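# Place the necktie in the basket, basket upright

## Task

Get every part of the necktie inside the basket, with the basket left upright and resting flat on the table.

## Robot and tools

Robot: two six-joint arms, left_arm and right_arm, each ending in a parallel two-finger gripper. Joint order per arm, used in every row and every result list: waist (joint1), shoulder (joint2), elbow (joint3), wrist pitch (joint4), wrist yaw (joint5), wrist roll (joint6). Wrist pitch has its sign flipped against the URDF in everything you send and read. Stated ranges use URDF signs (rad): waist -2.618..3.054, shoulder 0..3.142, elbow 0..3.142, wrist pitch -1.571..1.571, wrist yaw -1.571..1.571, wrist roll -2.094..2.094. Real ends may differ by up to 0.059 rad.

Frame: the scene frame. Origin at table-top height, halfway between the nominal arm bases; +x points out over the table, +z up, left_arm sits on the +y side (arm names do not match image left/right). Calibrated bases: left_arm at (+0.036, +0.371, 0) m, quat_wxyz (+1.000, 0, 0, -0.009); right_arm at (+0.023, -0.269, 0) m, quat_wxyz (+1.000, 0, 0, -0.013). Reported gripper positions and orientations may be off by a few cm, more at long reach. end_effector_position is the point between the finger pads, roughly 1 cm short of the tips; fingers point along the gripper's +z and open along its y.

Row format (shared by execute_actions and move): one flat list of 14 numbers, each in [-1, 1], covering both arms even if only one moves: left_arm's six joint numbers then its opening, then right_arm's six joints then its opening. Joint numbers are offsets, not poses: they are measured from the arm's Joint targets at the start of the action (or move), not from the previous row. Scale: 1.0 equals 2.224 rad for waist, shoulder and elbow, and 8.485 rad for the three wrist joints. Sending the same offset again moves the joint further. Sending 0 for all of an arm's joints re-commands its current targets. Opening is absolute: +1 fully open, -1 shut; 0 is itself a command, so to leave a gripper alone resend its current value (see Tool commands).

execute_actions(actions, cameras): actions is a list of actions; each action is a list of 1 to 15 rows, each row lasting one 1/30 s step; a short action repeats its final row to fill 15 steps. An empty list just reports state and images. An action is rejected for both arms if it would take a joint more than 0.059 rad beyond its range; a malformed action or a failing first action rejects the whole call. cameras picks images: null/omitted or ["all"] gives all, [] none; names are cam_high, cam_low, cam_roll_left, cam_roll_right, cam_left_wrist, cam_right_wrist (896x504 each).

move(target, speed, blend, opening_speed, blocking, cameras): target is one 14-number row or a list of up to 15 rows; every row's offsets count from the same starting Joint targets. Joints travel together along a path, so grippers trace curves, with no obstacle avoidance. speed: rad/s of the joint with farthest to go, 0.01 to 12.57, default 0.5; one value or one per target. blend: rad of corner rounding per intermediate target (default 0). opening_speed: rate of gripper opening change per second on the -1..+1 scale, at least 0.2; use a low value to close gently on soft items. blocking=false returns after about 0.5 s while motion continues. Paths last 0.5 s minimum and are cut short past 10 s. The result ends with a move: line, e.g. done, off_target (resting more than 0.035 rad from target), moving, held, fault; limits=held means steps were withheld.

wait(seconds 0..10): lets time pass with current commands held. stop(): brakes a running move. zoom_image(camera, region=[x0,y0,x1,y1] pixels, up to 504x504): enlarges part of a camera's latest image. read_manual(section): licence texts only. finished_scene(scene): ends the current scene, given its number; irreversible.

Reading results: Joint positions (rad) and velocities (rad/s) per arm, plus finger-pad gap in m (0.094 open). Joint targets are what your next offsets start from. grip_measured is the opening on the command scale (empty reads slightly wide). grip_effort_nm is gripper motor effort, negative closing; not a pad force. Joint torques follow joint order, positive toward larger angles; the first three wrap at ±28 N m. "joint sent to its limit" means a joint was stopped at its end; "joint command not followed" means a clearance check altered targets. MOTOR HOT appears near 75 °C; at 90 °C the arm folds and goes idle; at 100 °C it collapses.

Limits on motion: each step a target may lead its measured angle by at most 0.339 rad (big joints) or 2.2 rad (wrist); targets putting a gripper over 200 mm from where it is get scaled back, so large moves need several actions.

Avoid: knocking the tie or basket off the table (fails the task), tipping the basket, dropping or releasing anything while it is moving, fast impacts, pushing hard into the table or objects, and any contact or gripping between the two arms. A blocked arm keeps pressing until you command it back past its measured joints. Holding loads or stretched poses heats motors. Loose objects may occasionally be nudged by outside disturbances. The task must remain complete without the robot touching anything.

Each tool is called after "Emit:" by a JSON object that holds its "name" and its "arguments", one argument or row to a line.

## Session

Emit:
{"name": "execute_actions", "arguments": {
  "actions": []
}}

Scene clock: 0.00 s.
left_arm: end_effector_position=(+0.3244, +0.3707, +0.3251) grip_measured=+1.000 grip_effort_nm=n/a end_effector_quat_wxyz=(+0.676, +0.036, +0.717, +0.165) | right_arm: end_effector_position=(+0.3292, -0.2701, +0.2326) grip_measured=+1.000 grip_effort_nm=n/a end_effector_quat_wxyz=(+0.598, -0.191, +0.775, +0.070)
Joint positions: left_arm=[-0.277 0.61 0.623 0.048 -0.484 0.274 0.094] | right_arm=[-0.374 0.822 0.563 0.116 -0.722 -0.38 0.094]
Joint velocities: within noise
Joint torques (N m): no reading
Motor temperatures (°C): left_arm=[20 28 28 25 20 24 21] | right_arm=[23 26 25 22 24 23 21]
Heat: left arm: 28 °C; right arm: 26 °C.
Joint targets: left_arm=[-0.277 0.604 0.637 0.036 -0.485 0.271] | right_arm=[-0.374 0.815 0.576 0.111 -0.728 -0.378]
Tool commands: left_gripper/opening=+1.0 right_gripper/opening=+1.0

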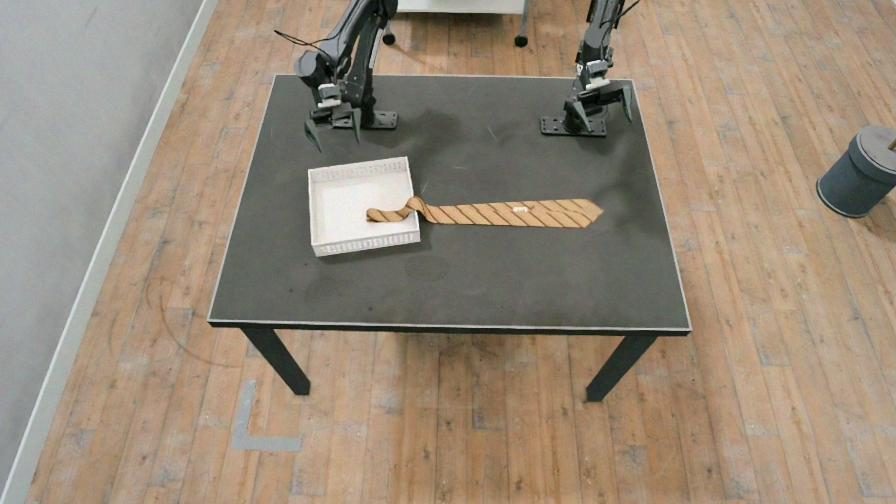

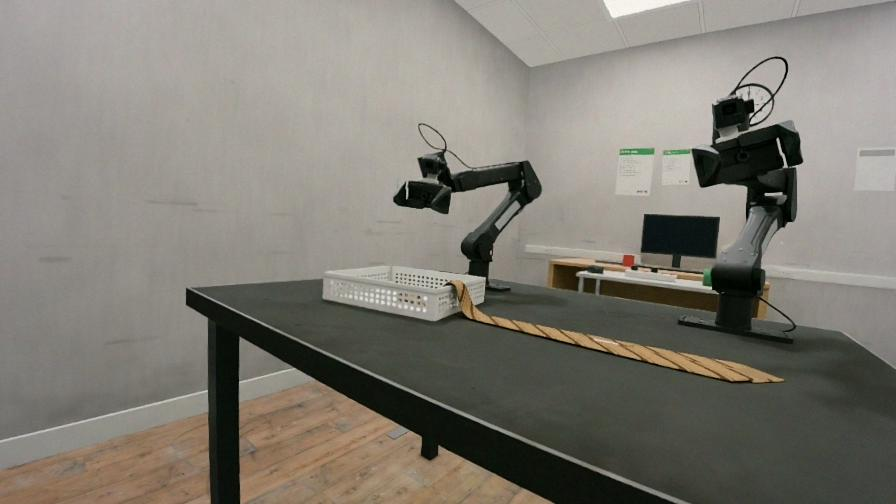

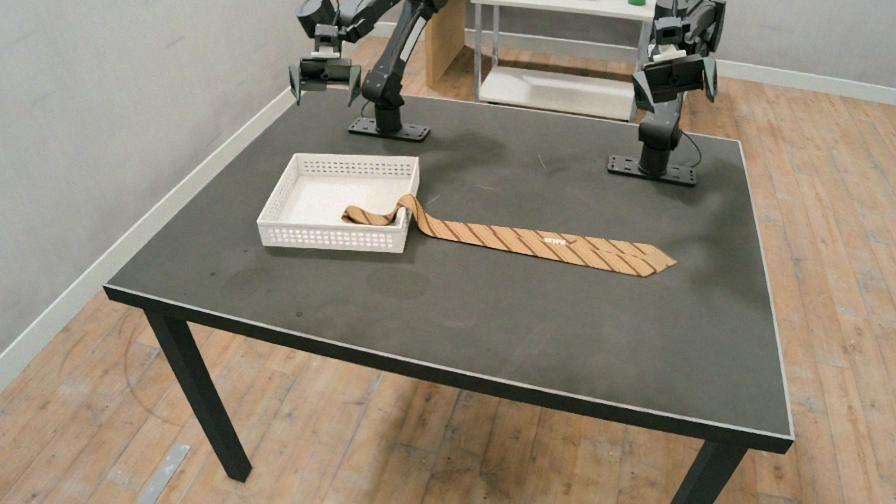

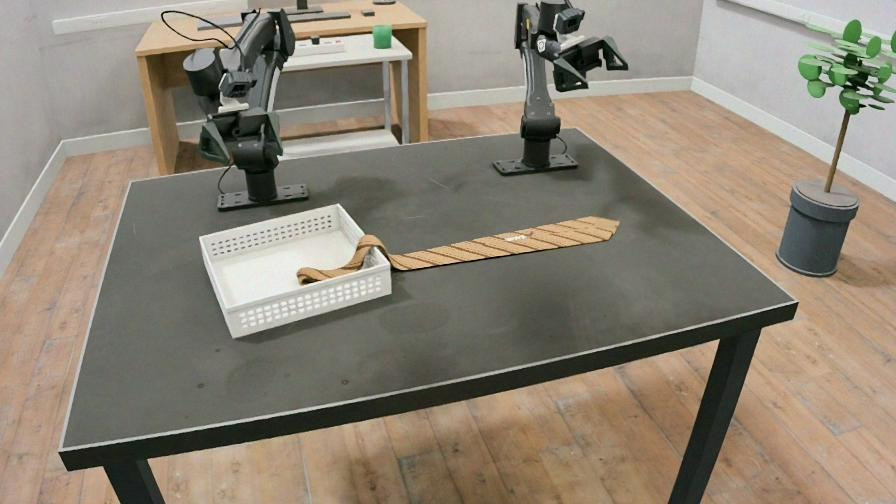

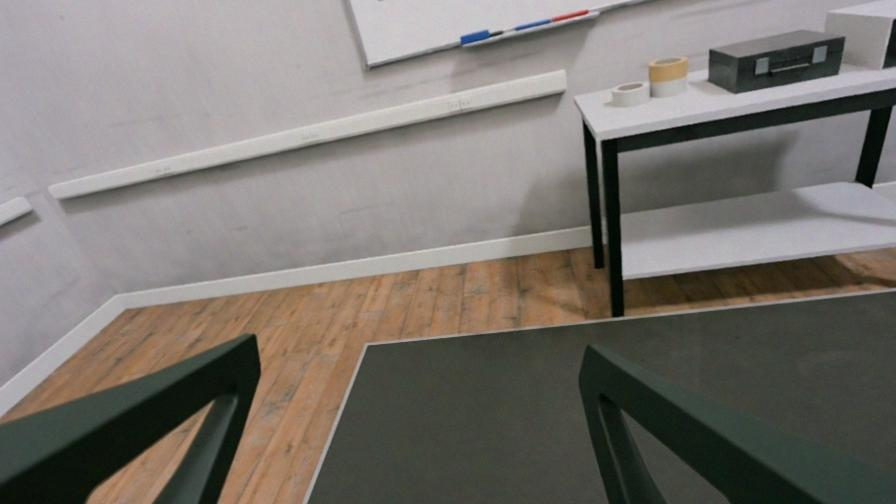

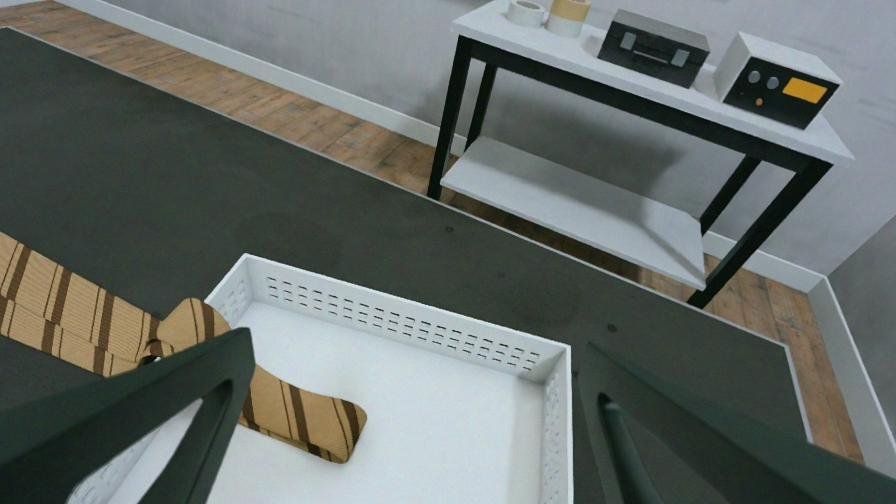

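Emit:
{"name": "move", "arguments": {
  "target": [0,0,0,0,0,0,1,0.567,0.6862,0.7065,0.1184,0.0858,-0.0262,1],
  "speed": 0.9,
  "cameras": ["cam_high","cam_roll_left","cam_right_wrist"]
}}

Scene clock: 5.00 s.
left_arm: end_effector_position=(+0.3244, +0.3707, +0.3251) grip_measured=+1.000 grip_effort_nm=-0.027 end_effector_quat_wxyz=(+0.676, +0.036, +0.717, +0.165) | right_arm: end_effector_position=(+0.3553, +0.1233, +0.0780) grip_measured=+1.000 grip_effort_nm=-0.022 end_effector_quat_wxyz=(-0.124, +0.662, -0.739, -0.020)
Joint positions: left_arm=[-0.277 0.61 0.623 0.048 -0.484 0.274 0.094] | right_arm=[0.89 2.324 2.113 1.108 -0.007 -0.596 0.094]
Joint torques (N m): left_arm=[0.08 -0.27 8.38 -1.68 -0.02 -0.04] | right_arm=[-0.31 -11.77 10.09 -0.79 0.06 -0.03]
Heat: left arm: 29 °C; right arm: 27 °C.
Joint targets: left_arm=[-0.277 0.604 0.637 0.036 -0.485 0.271] | right_arm=[0.887 2.342 2.148 1.115 0.000 -0.601]
move: done

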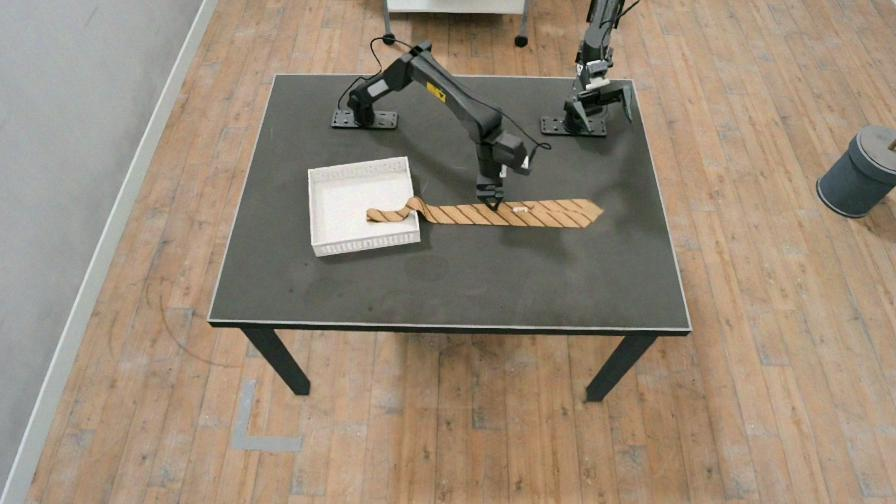

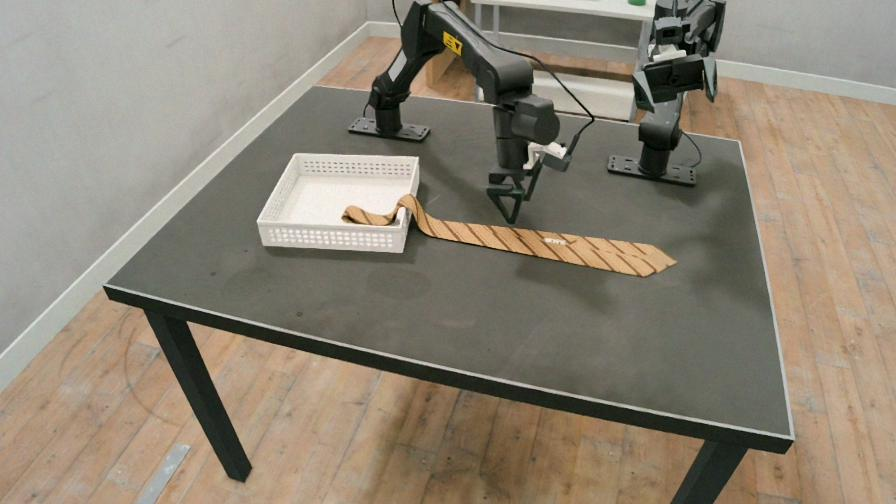

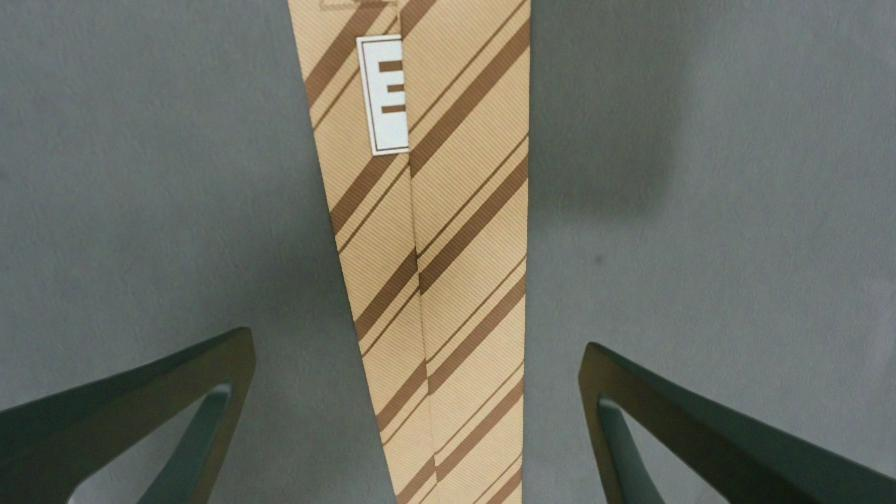

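Emit:
{"name": "move", "arguments": {
  "target": [0,0,0,0,0,0,1,0,0.1159,0.1034,0.0173,0,0,1],
  "speed": 0.2,
  "cameras": ["cam_low","cam_right_wrist"]
}}

Emit:
{"name": "zoom_image", "arguments": {
  "camera": "cam_low",
  "region": [520, 260, 660, 370]
}}

Scene clock: 8.20 s.
left_arm: end_effector_position=(+0.3244, +0.3707, +0.3251) grip_measured=+1.000 grip_effort_nm=-0.027 end_effector_quat_wxyz=(+0.676, +0.036, +0.717, +0.165) | right_arm: end_effector_position=(+0.3581, +0.1259, +0.0207) grip_measured=+1.000 grip_effort_nm=-0.022 end_effector_quat_wxyz=(-0.050, +0.666, -0.744, -0.009)
Joint positions: left_arm=[-0.277 0.61 0.623 0.048 -0.484 0.274 0.094] | right_arm=[0.89 2.565 2.345 1.25 -0.005 -0.596 0.094]
Joint torques (N m): left_arm=[0.09 -0.27 8.39 -1.68 -0.01 -0.04] | right_arm=[-0.28 -11.74 9.72 -0.41 0.08 -0.03]
Heat: left arm: 29 °C; right arm: 28 °C.
Joint targets: left_arm=[-0.277 0.604 0.637 0.036 -0.485 0.271] | right_arm=[0.887 2.599 2.378 1.262 0.000 -0.601]
move: done

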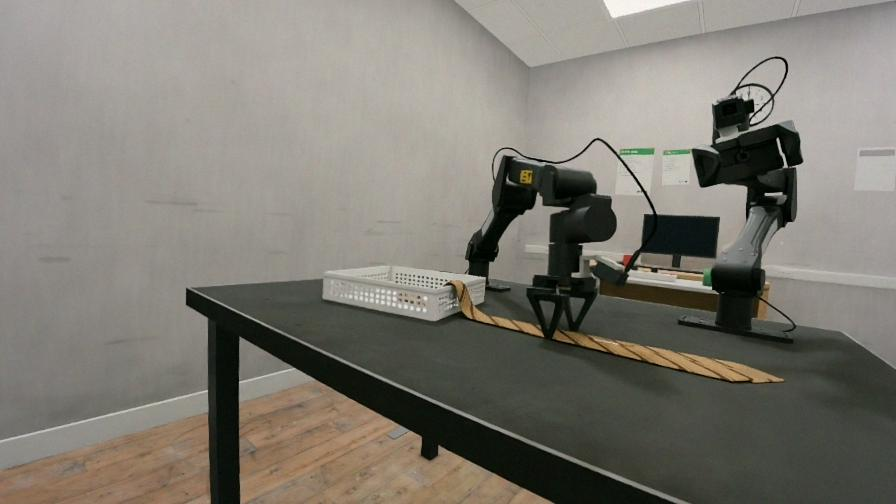

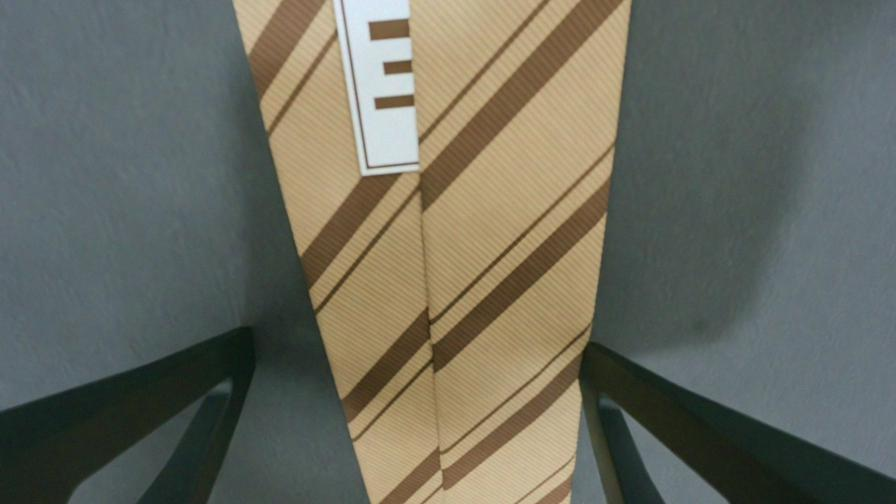

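Scaled by 3.600 (camera's finer frame: 1280x720).

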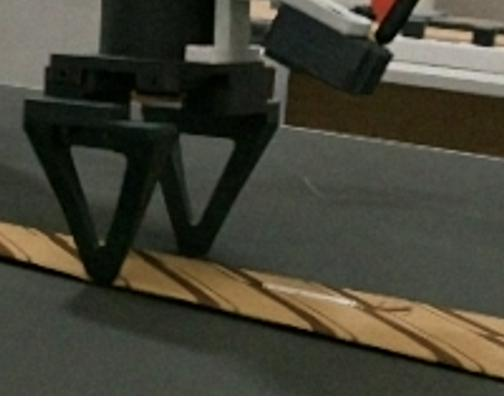

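Emit:
{"name": "move", "arguments": {
  "target": [
    [0,0,0,0,0,0,1,0,-0.025,0,0,0,0,1],
    [0,0,0,0,0,0,1,-0.0115,-0.025,0,0,0,0,1],
    [0,0,0,0,0,0,1,-0.0115,0.018,0,-0.003,0,0,1],
    [0,0,0,0,0,0,1,-0.0115,0.018,0,-0.003,0,0,-1]
  ],
  "speed": 0.15,
  "opening_speed": 1,
  "cameras": ["cam_low","cam_right_wrist"]
}}

Emit:
{"name": "zoom_image", "arguments": {
  "camera": "cam_low",
  "region": [520, 260, 660, 370]
}}

Scene clock: 13.53 s.
left_arm: end_effector_position=(+0.3244, +0.3707, +0.3251) grip_measured=+1.000 grip_effort_nm=-0.027 end_effector_quat_wxyz=(+0.676, +0.036, +0.717, +0.165) | right_arm: end_effector_position=(+0.3635, +0.1173, +0.0176) grip_measured=-0.896 grip_effort_nm=-1.033 end_effector_quat_wxyz=(+0.039, -0.658, +0.751, +0.016)
Joint positions: left_arm=[-0.277 0.61 0.623 0.048 -0.484 0.274 0.094] | right_arm=[0.865 2.58 2.364 1.274 -0.022 -0.599 0.005]
Joint torques (N m): left_arm=[0.09 -0.25 8.39 -1.68 -0.02 -0.04] | right_arm=[-0.44 -9.51 7.87 -0.93 0.22 -0.01]
Heat: left arm: 30 °C; right arm: 30 °C.
Joint targets: left_arm=[-0.277 0.604 0.637 0.036 -0.485 0.271] | right_arm=[0.861 2.640 2.378 1.237 0.000 -0.601]
move: off_target (right_arm); target 4's new numbers were sent with right_arm's shoulder 0.061 rad from that target; right_arm: the shoulder is farthest, 0.059 rad from its target

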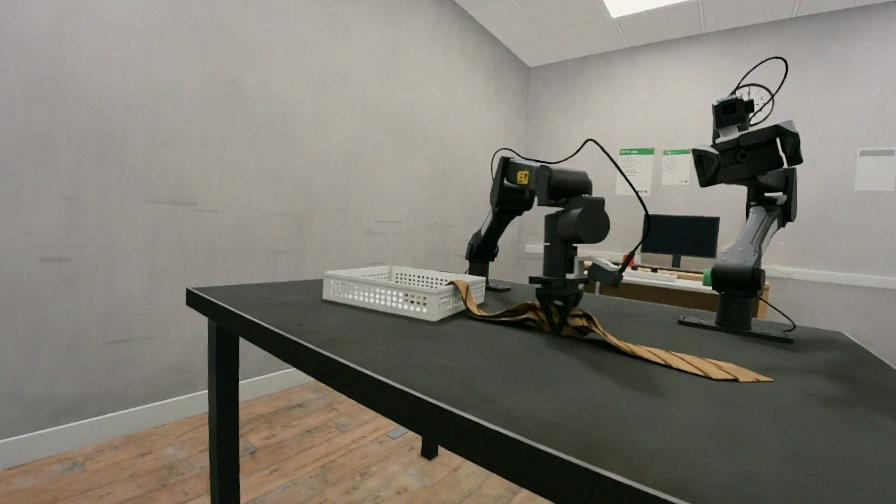

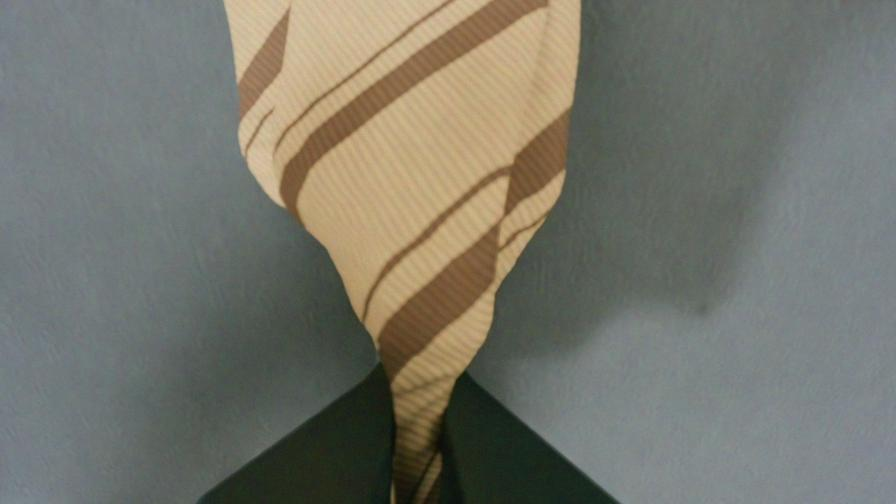

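Scaled by 3.600 (camera's finer frame: 1280x720).

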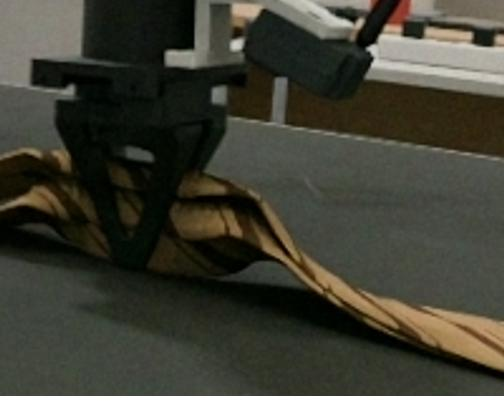

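Emit:
{"name": "move", "arguments": {
  "target": [
    [0,0,0,0,0,0,1,0,-0.2461,-0.0679,0.0243,0,0,-1],
    [0,0,0,0,0,0,1,-0.446,-0.4593,-0.3376,0.0198,0,-0.0706,-1],
    [0,0,0,0,0,0,1,-0.446,-0.4592,-0.5627,-0.0393,0,-0.0706,-1]
  ],
  "speed": 0.6,
  "blend": 0.08,
  "cameras": ["cam_high","cam_low","cam_roll_left","cam_roll_right","cam_right_wrist"]
}}

Scene clock: 21.27 s.
left_arm: end_effector_position=(+0.3244, +0.3707, +0.3251) grip_measured=+1.000 grip_effort_nm=-0.032 end_effector_quat_wxyz=(+0.676, +0.036, +0.717, +0.165) | right_arm: end_effector_position=(+0.3367, -0.3170, +0.0675) grip_measured=-0.898 grip_effort_nm=-1.048 end_effector_quat_wxyz=(+0.054, -0.496, +0.865, -0.044)
Joint positions: left_arm=[-0.277 0.61 0.623 0.048 -0.484 0.274 0.094] | right_arm=[-0.127 1.649 1.134 0.918 0.001 -1.195 0.005]
Joint torques (N m): left_arm=[0.08 -0.27 8.4 -1.68 -0.02 -0.04] | right_arm=[-0.44 -9.98 6 -0.8 -0.03 -0.04]
Motor temperatures (°C): left_arm=[20 28 31 29 20 24 21] | right_arm=[23 33 28 22 24 23 21]
Heat: left arm: 31 °C; right arm: 33 °C.
Joint targets: left_arm=[-0.277 0.604 0.637 0.036 -0.485 0.271] | right_arm=[-0.130 1.618 1.126 0.904 0.000 -1.200]
move: done

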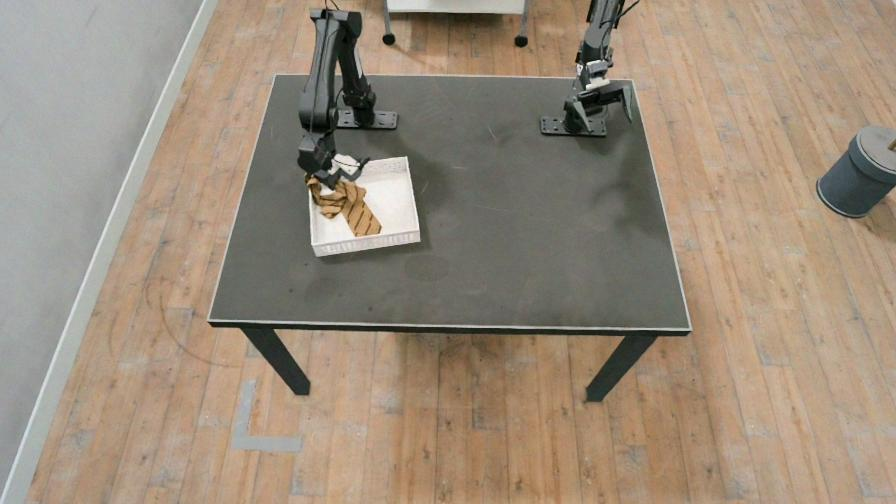

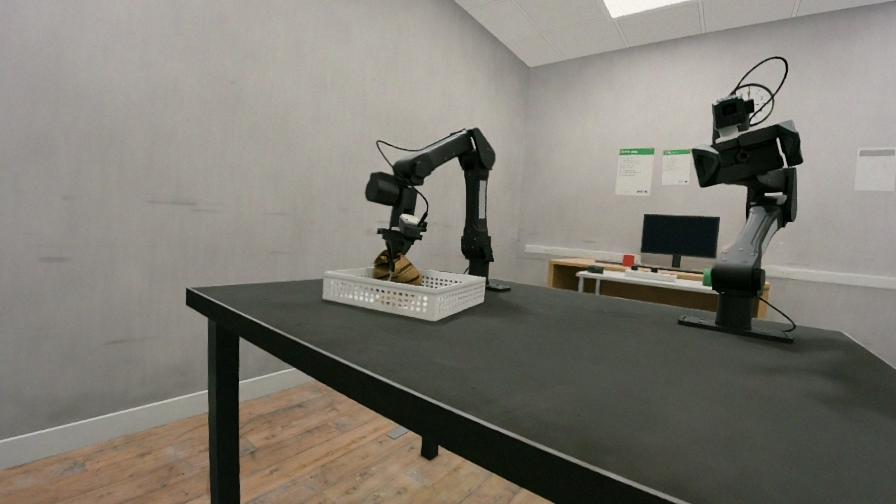

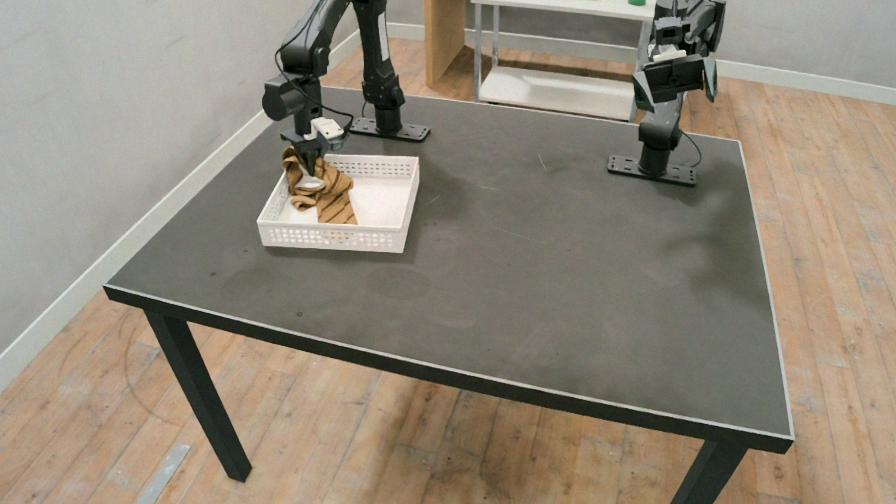

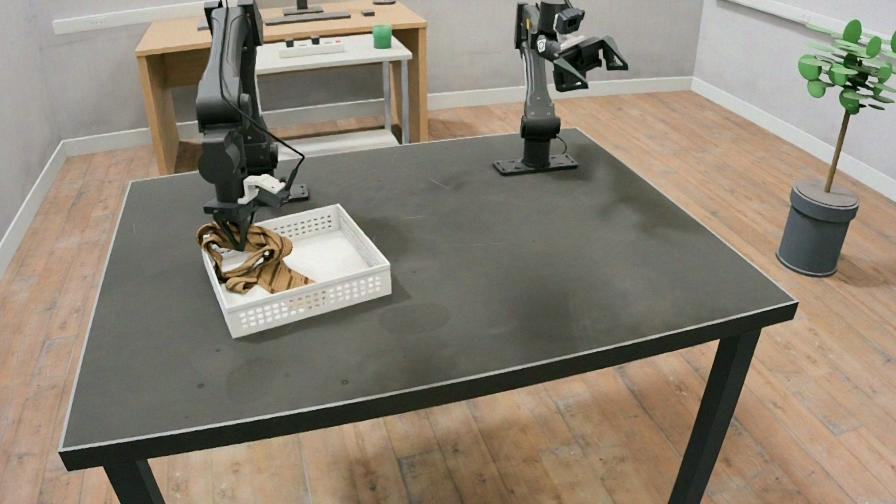

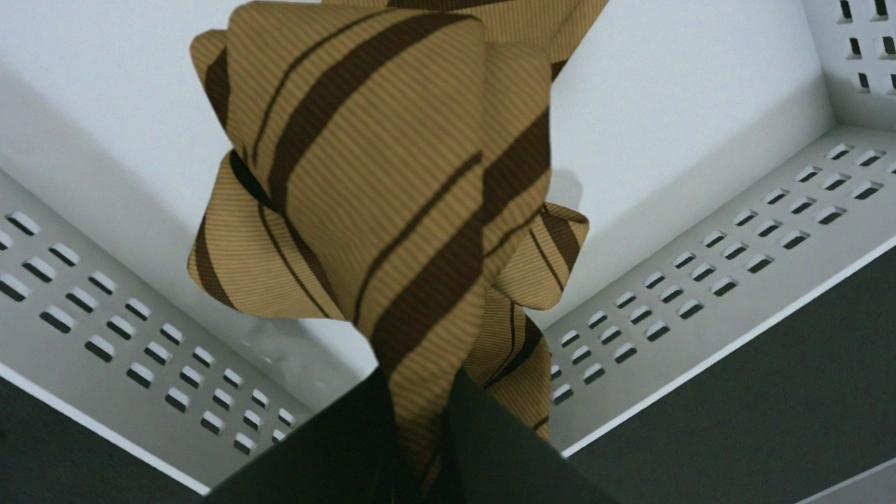

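Emit:
{"name": "move", "arguments": {
  "target": [
    [0,0,0,0,0,0,1,0.1,0,0,0,0,0,-1],
    [0,0,0,0,0,0,1,0.1,0.027,0,-0.006,0,0,-1],
    [0,0,0,0,0,0,1,0.1,0.027,0,-0.006,0,0,0.1],
    [0,0,0,0,0,0,1,0.1,0.005,0.225,0.057,0,0,0.1]
  ],
  "speed": 0.4,
  "opening_speed": 0.8
}}

Emit:
{"name": "zoom_image", "arguments": {
  "camera": "cam_low",
  "region": [300, 240, 500, 340]
}}

Scene clock: 27.20 s.
left_arm: end_effector_position=(+0.3244, +0.3707, +0.3251) grip_measured=+1.000 grip_effort_nm=-0.032 end_effector_quat_wxyz=(+0.676, +0.036, +0.717, +0.165) | right_arm: end_effector_position=(+0.3470, -0.2486, +0.1791) grip_measured=+0.098 grip_effort_nm=0.100 end_effector_quat_wxyz=(+0.055, -0.587, +0.807, -0.037)
Joint positions: left_arm=[-0.277 0.61 0.623 0.048 -0.484 0.274 0.094] | right_arm=[0.089 1.662 1.597 1.374 0.003 -1.196 0.052]
Joint torques (N m): left_arm=[0.09 -0.28 8.39 -1.69 -0.02 -0.04] | right_arm=[0.27 -10.43 9.37 -0.48 -0.06 -0.06]
Heat: left arm: 31 °C; right arm: 33 °C.
Joint targets: left_arm=[-0.277 0.604 0.637 0.036 -0.485 0.271] | right_arm=[0.092 1.629 1.627 1.387 0.000 -1.200]
move: done

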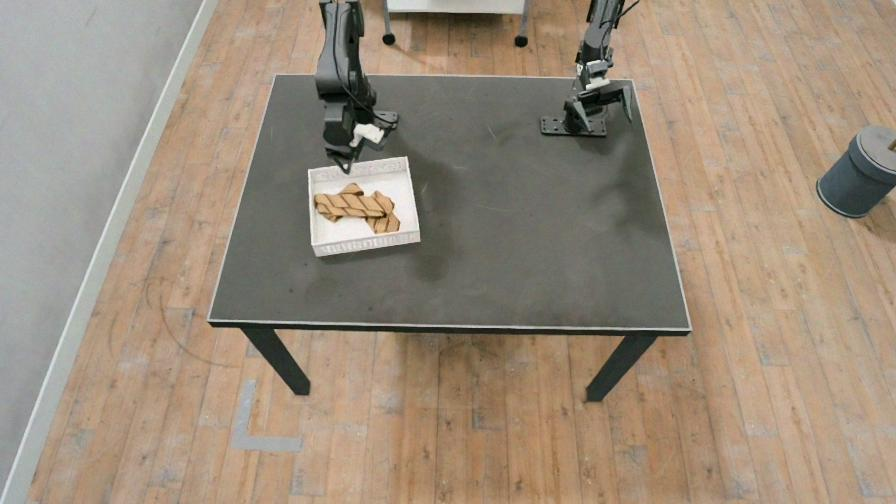

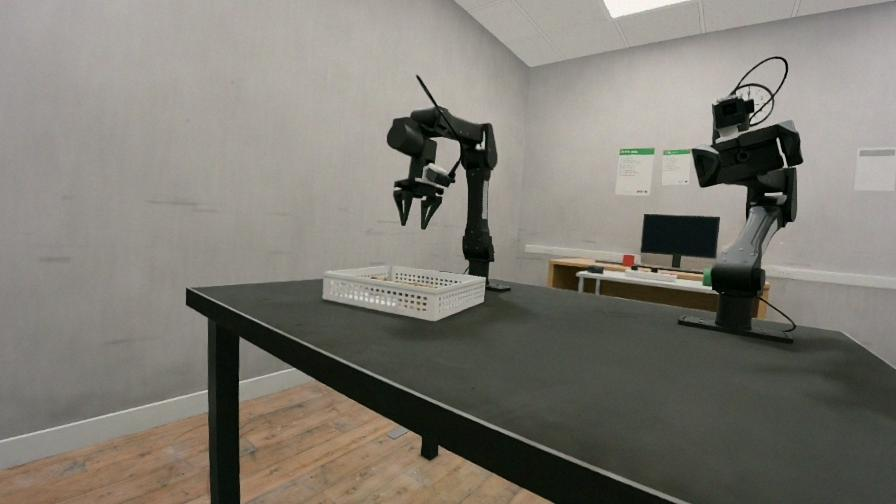

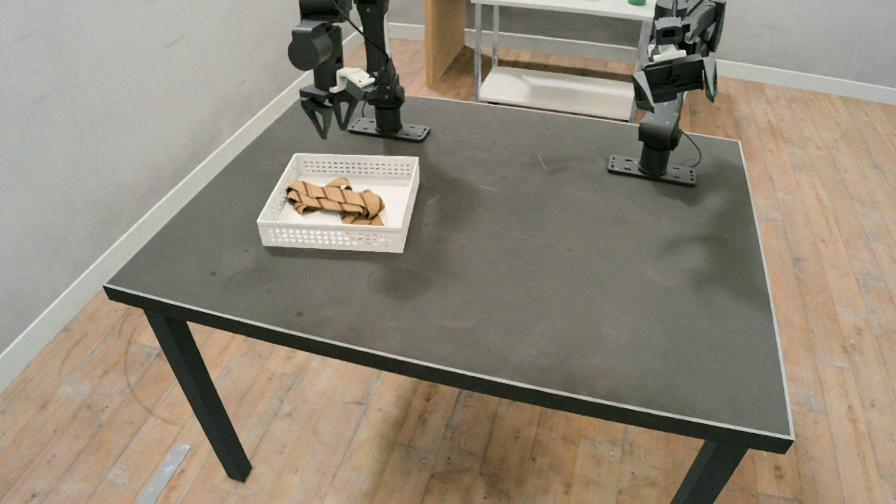

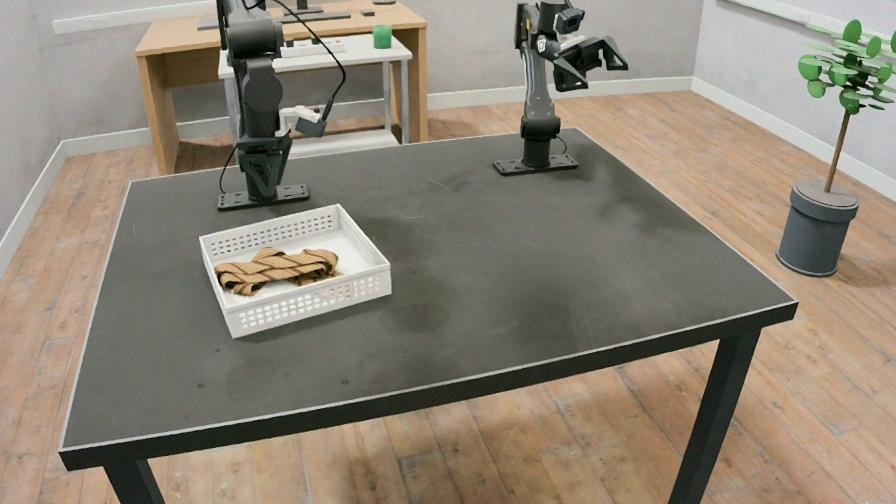

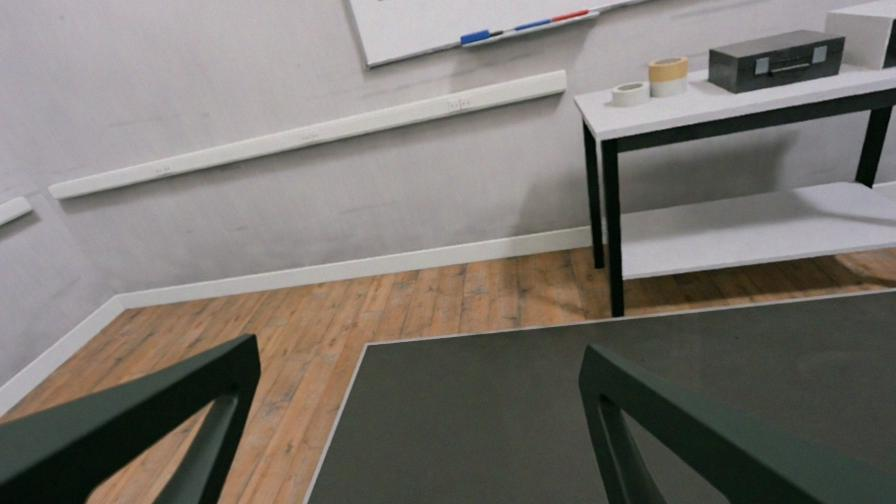

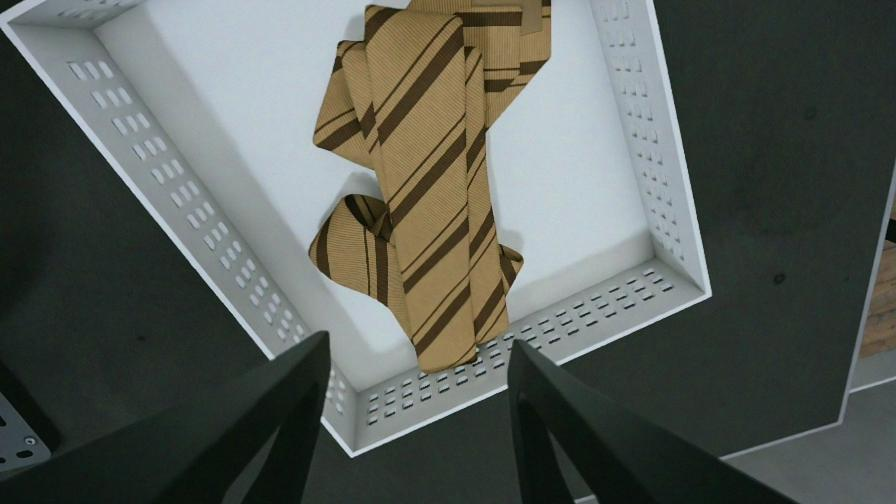

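Scaled by 2.520 (camera's finer frame: 1280x720).

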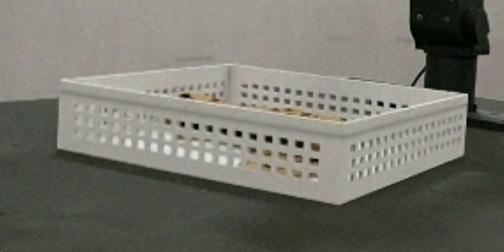

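Emit:
{"name": "finished_scene", "arguments": {
  "scene": 3
}}

The scene is finished: the task was done.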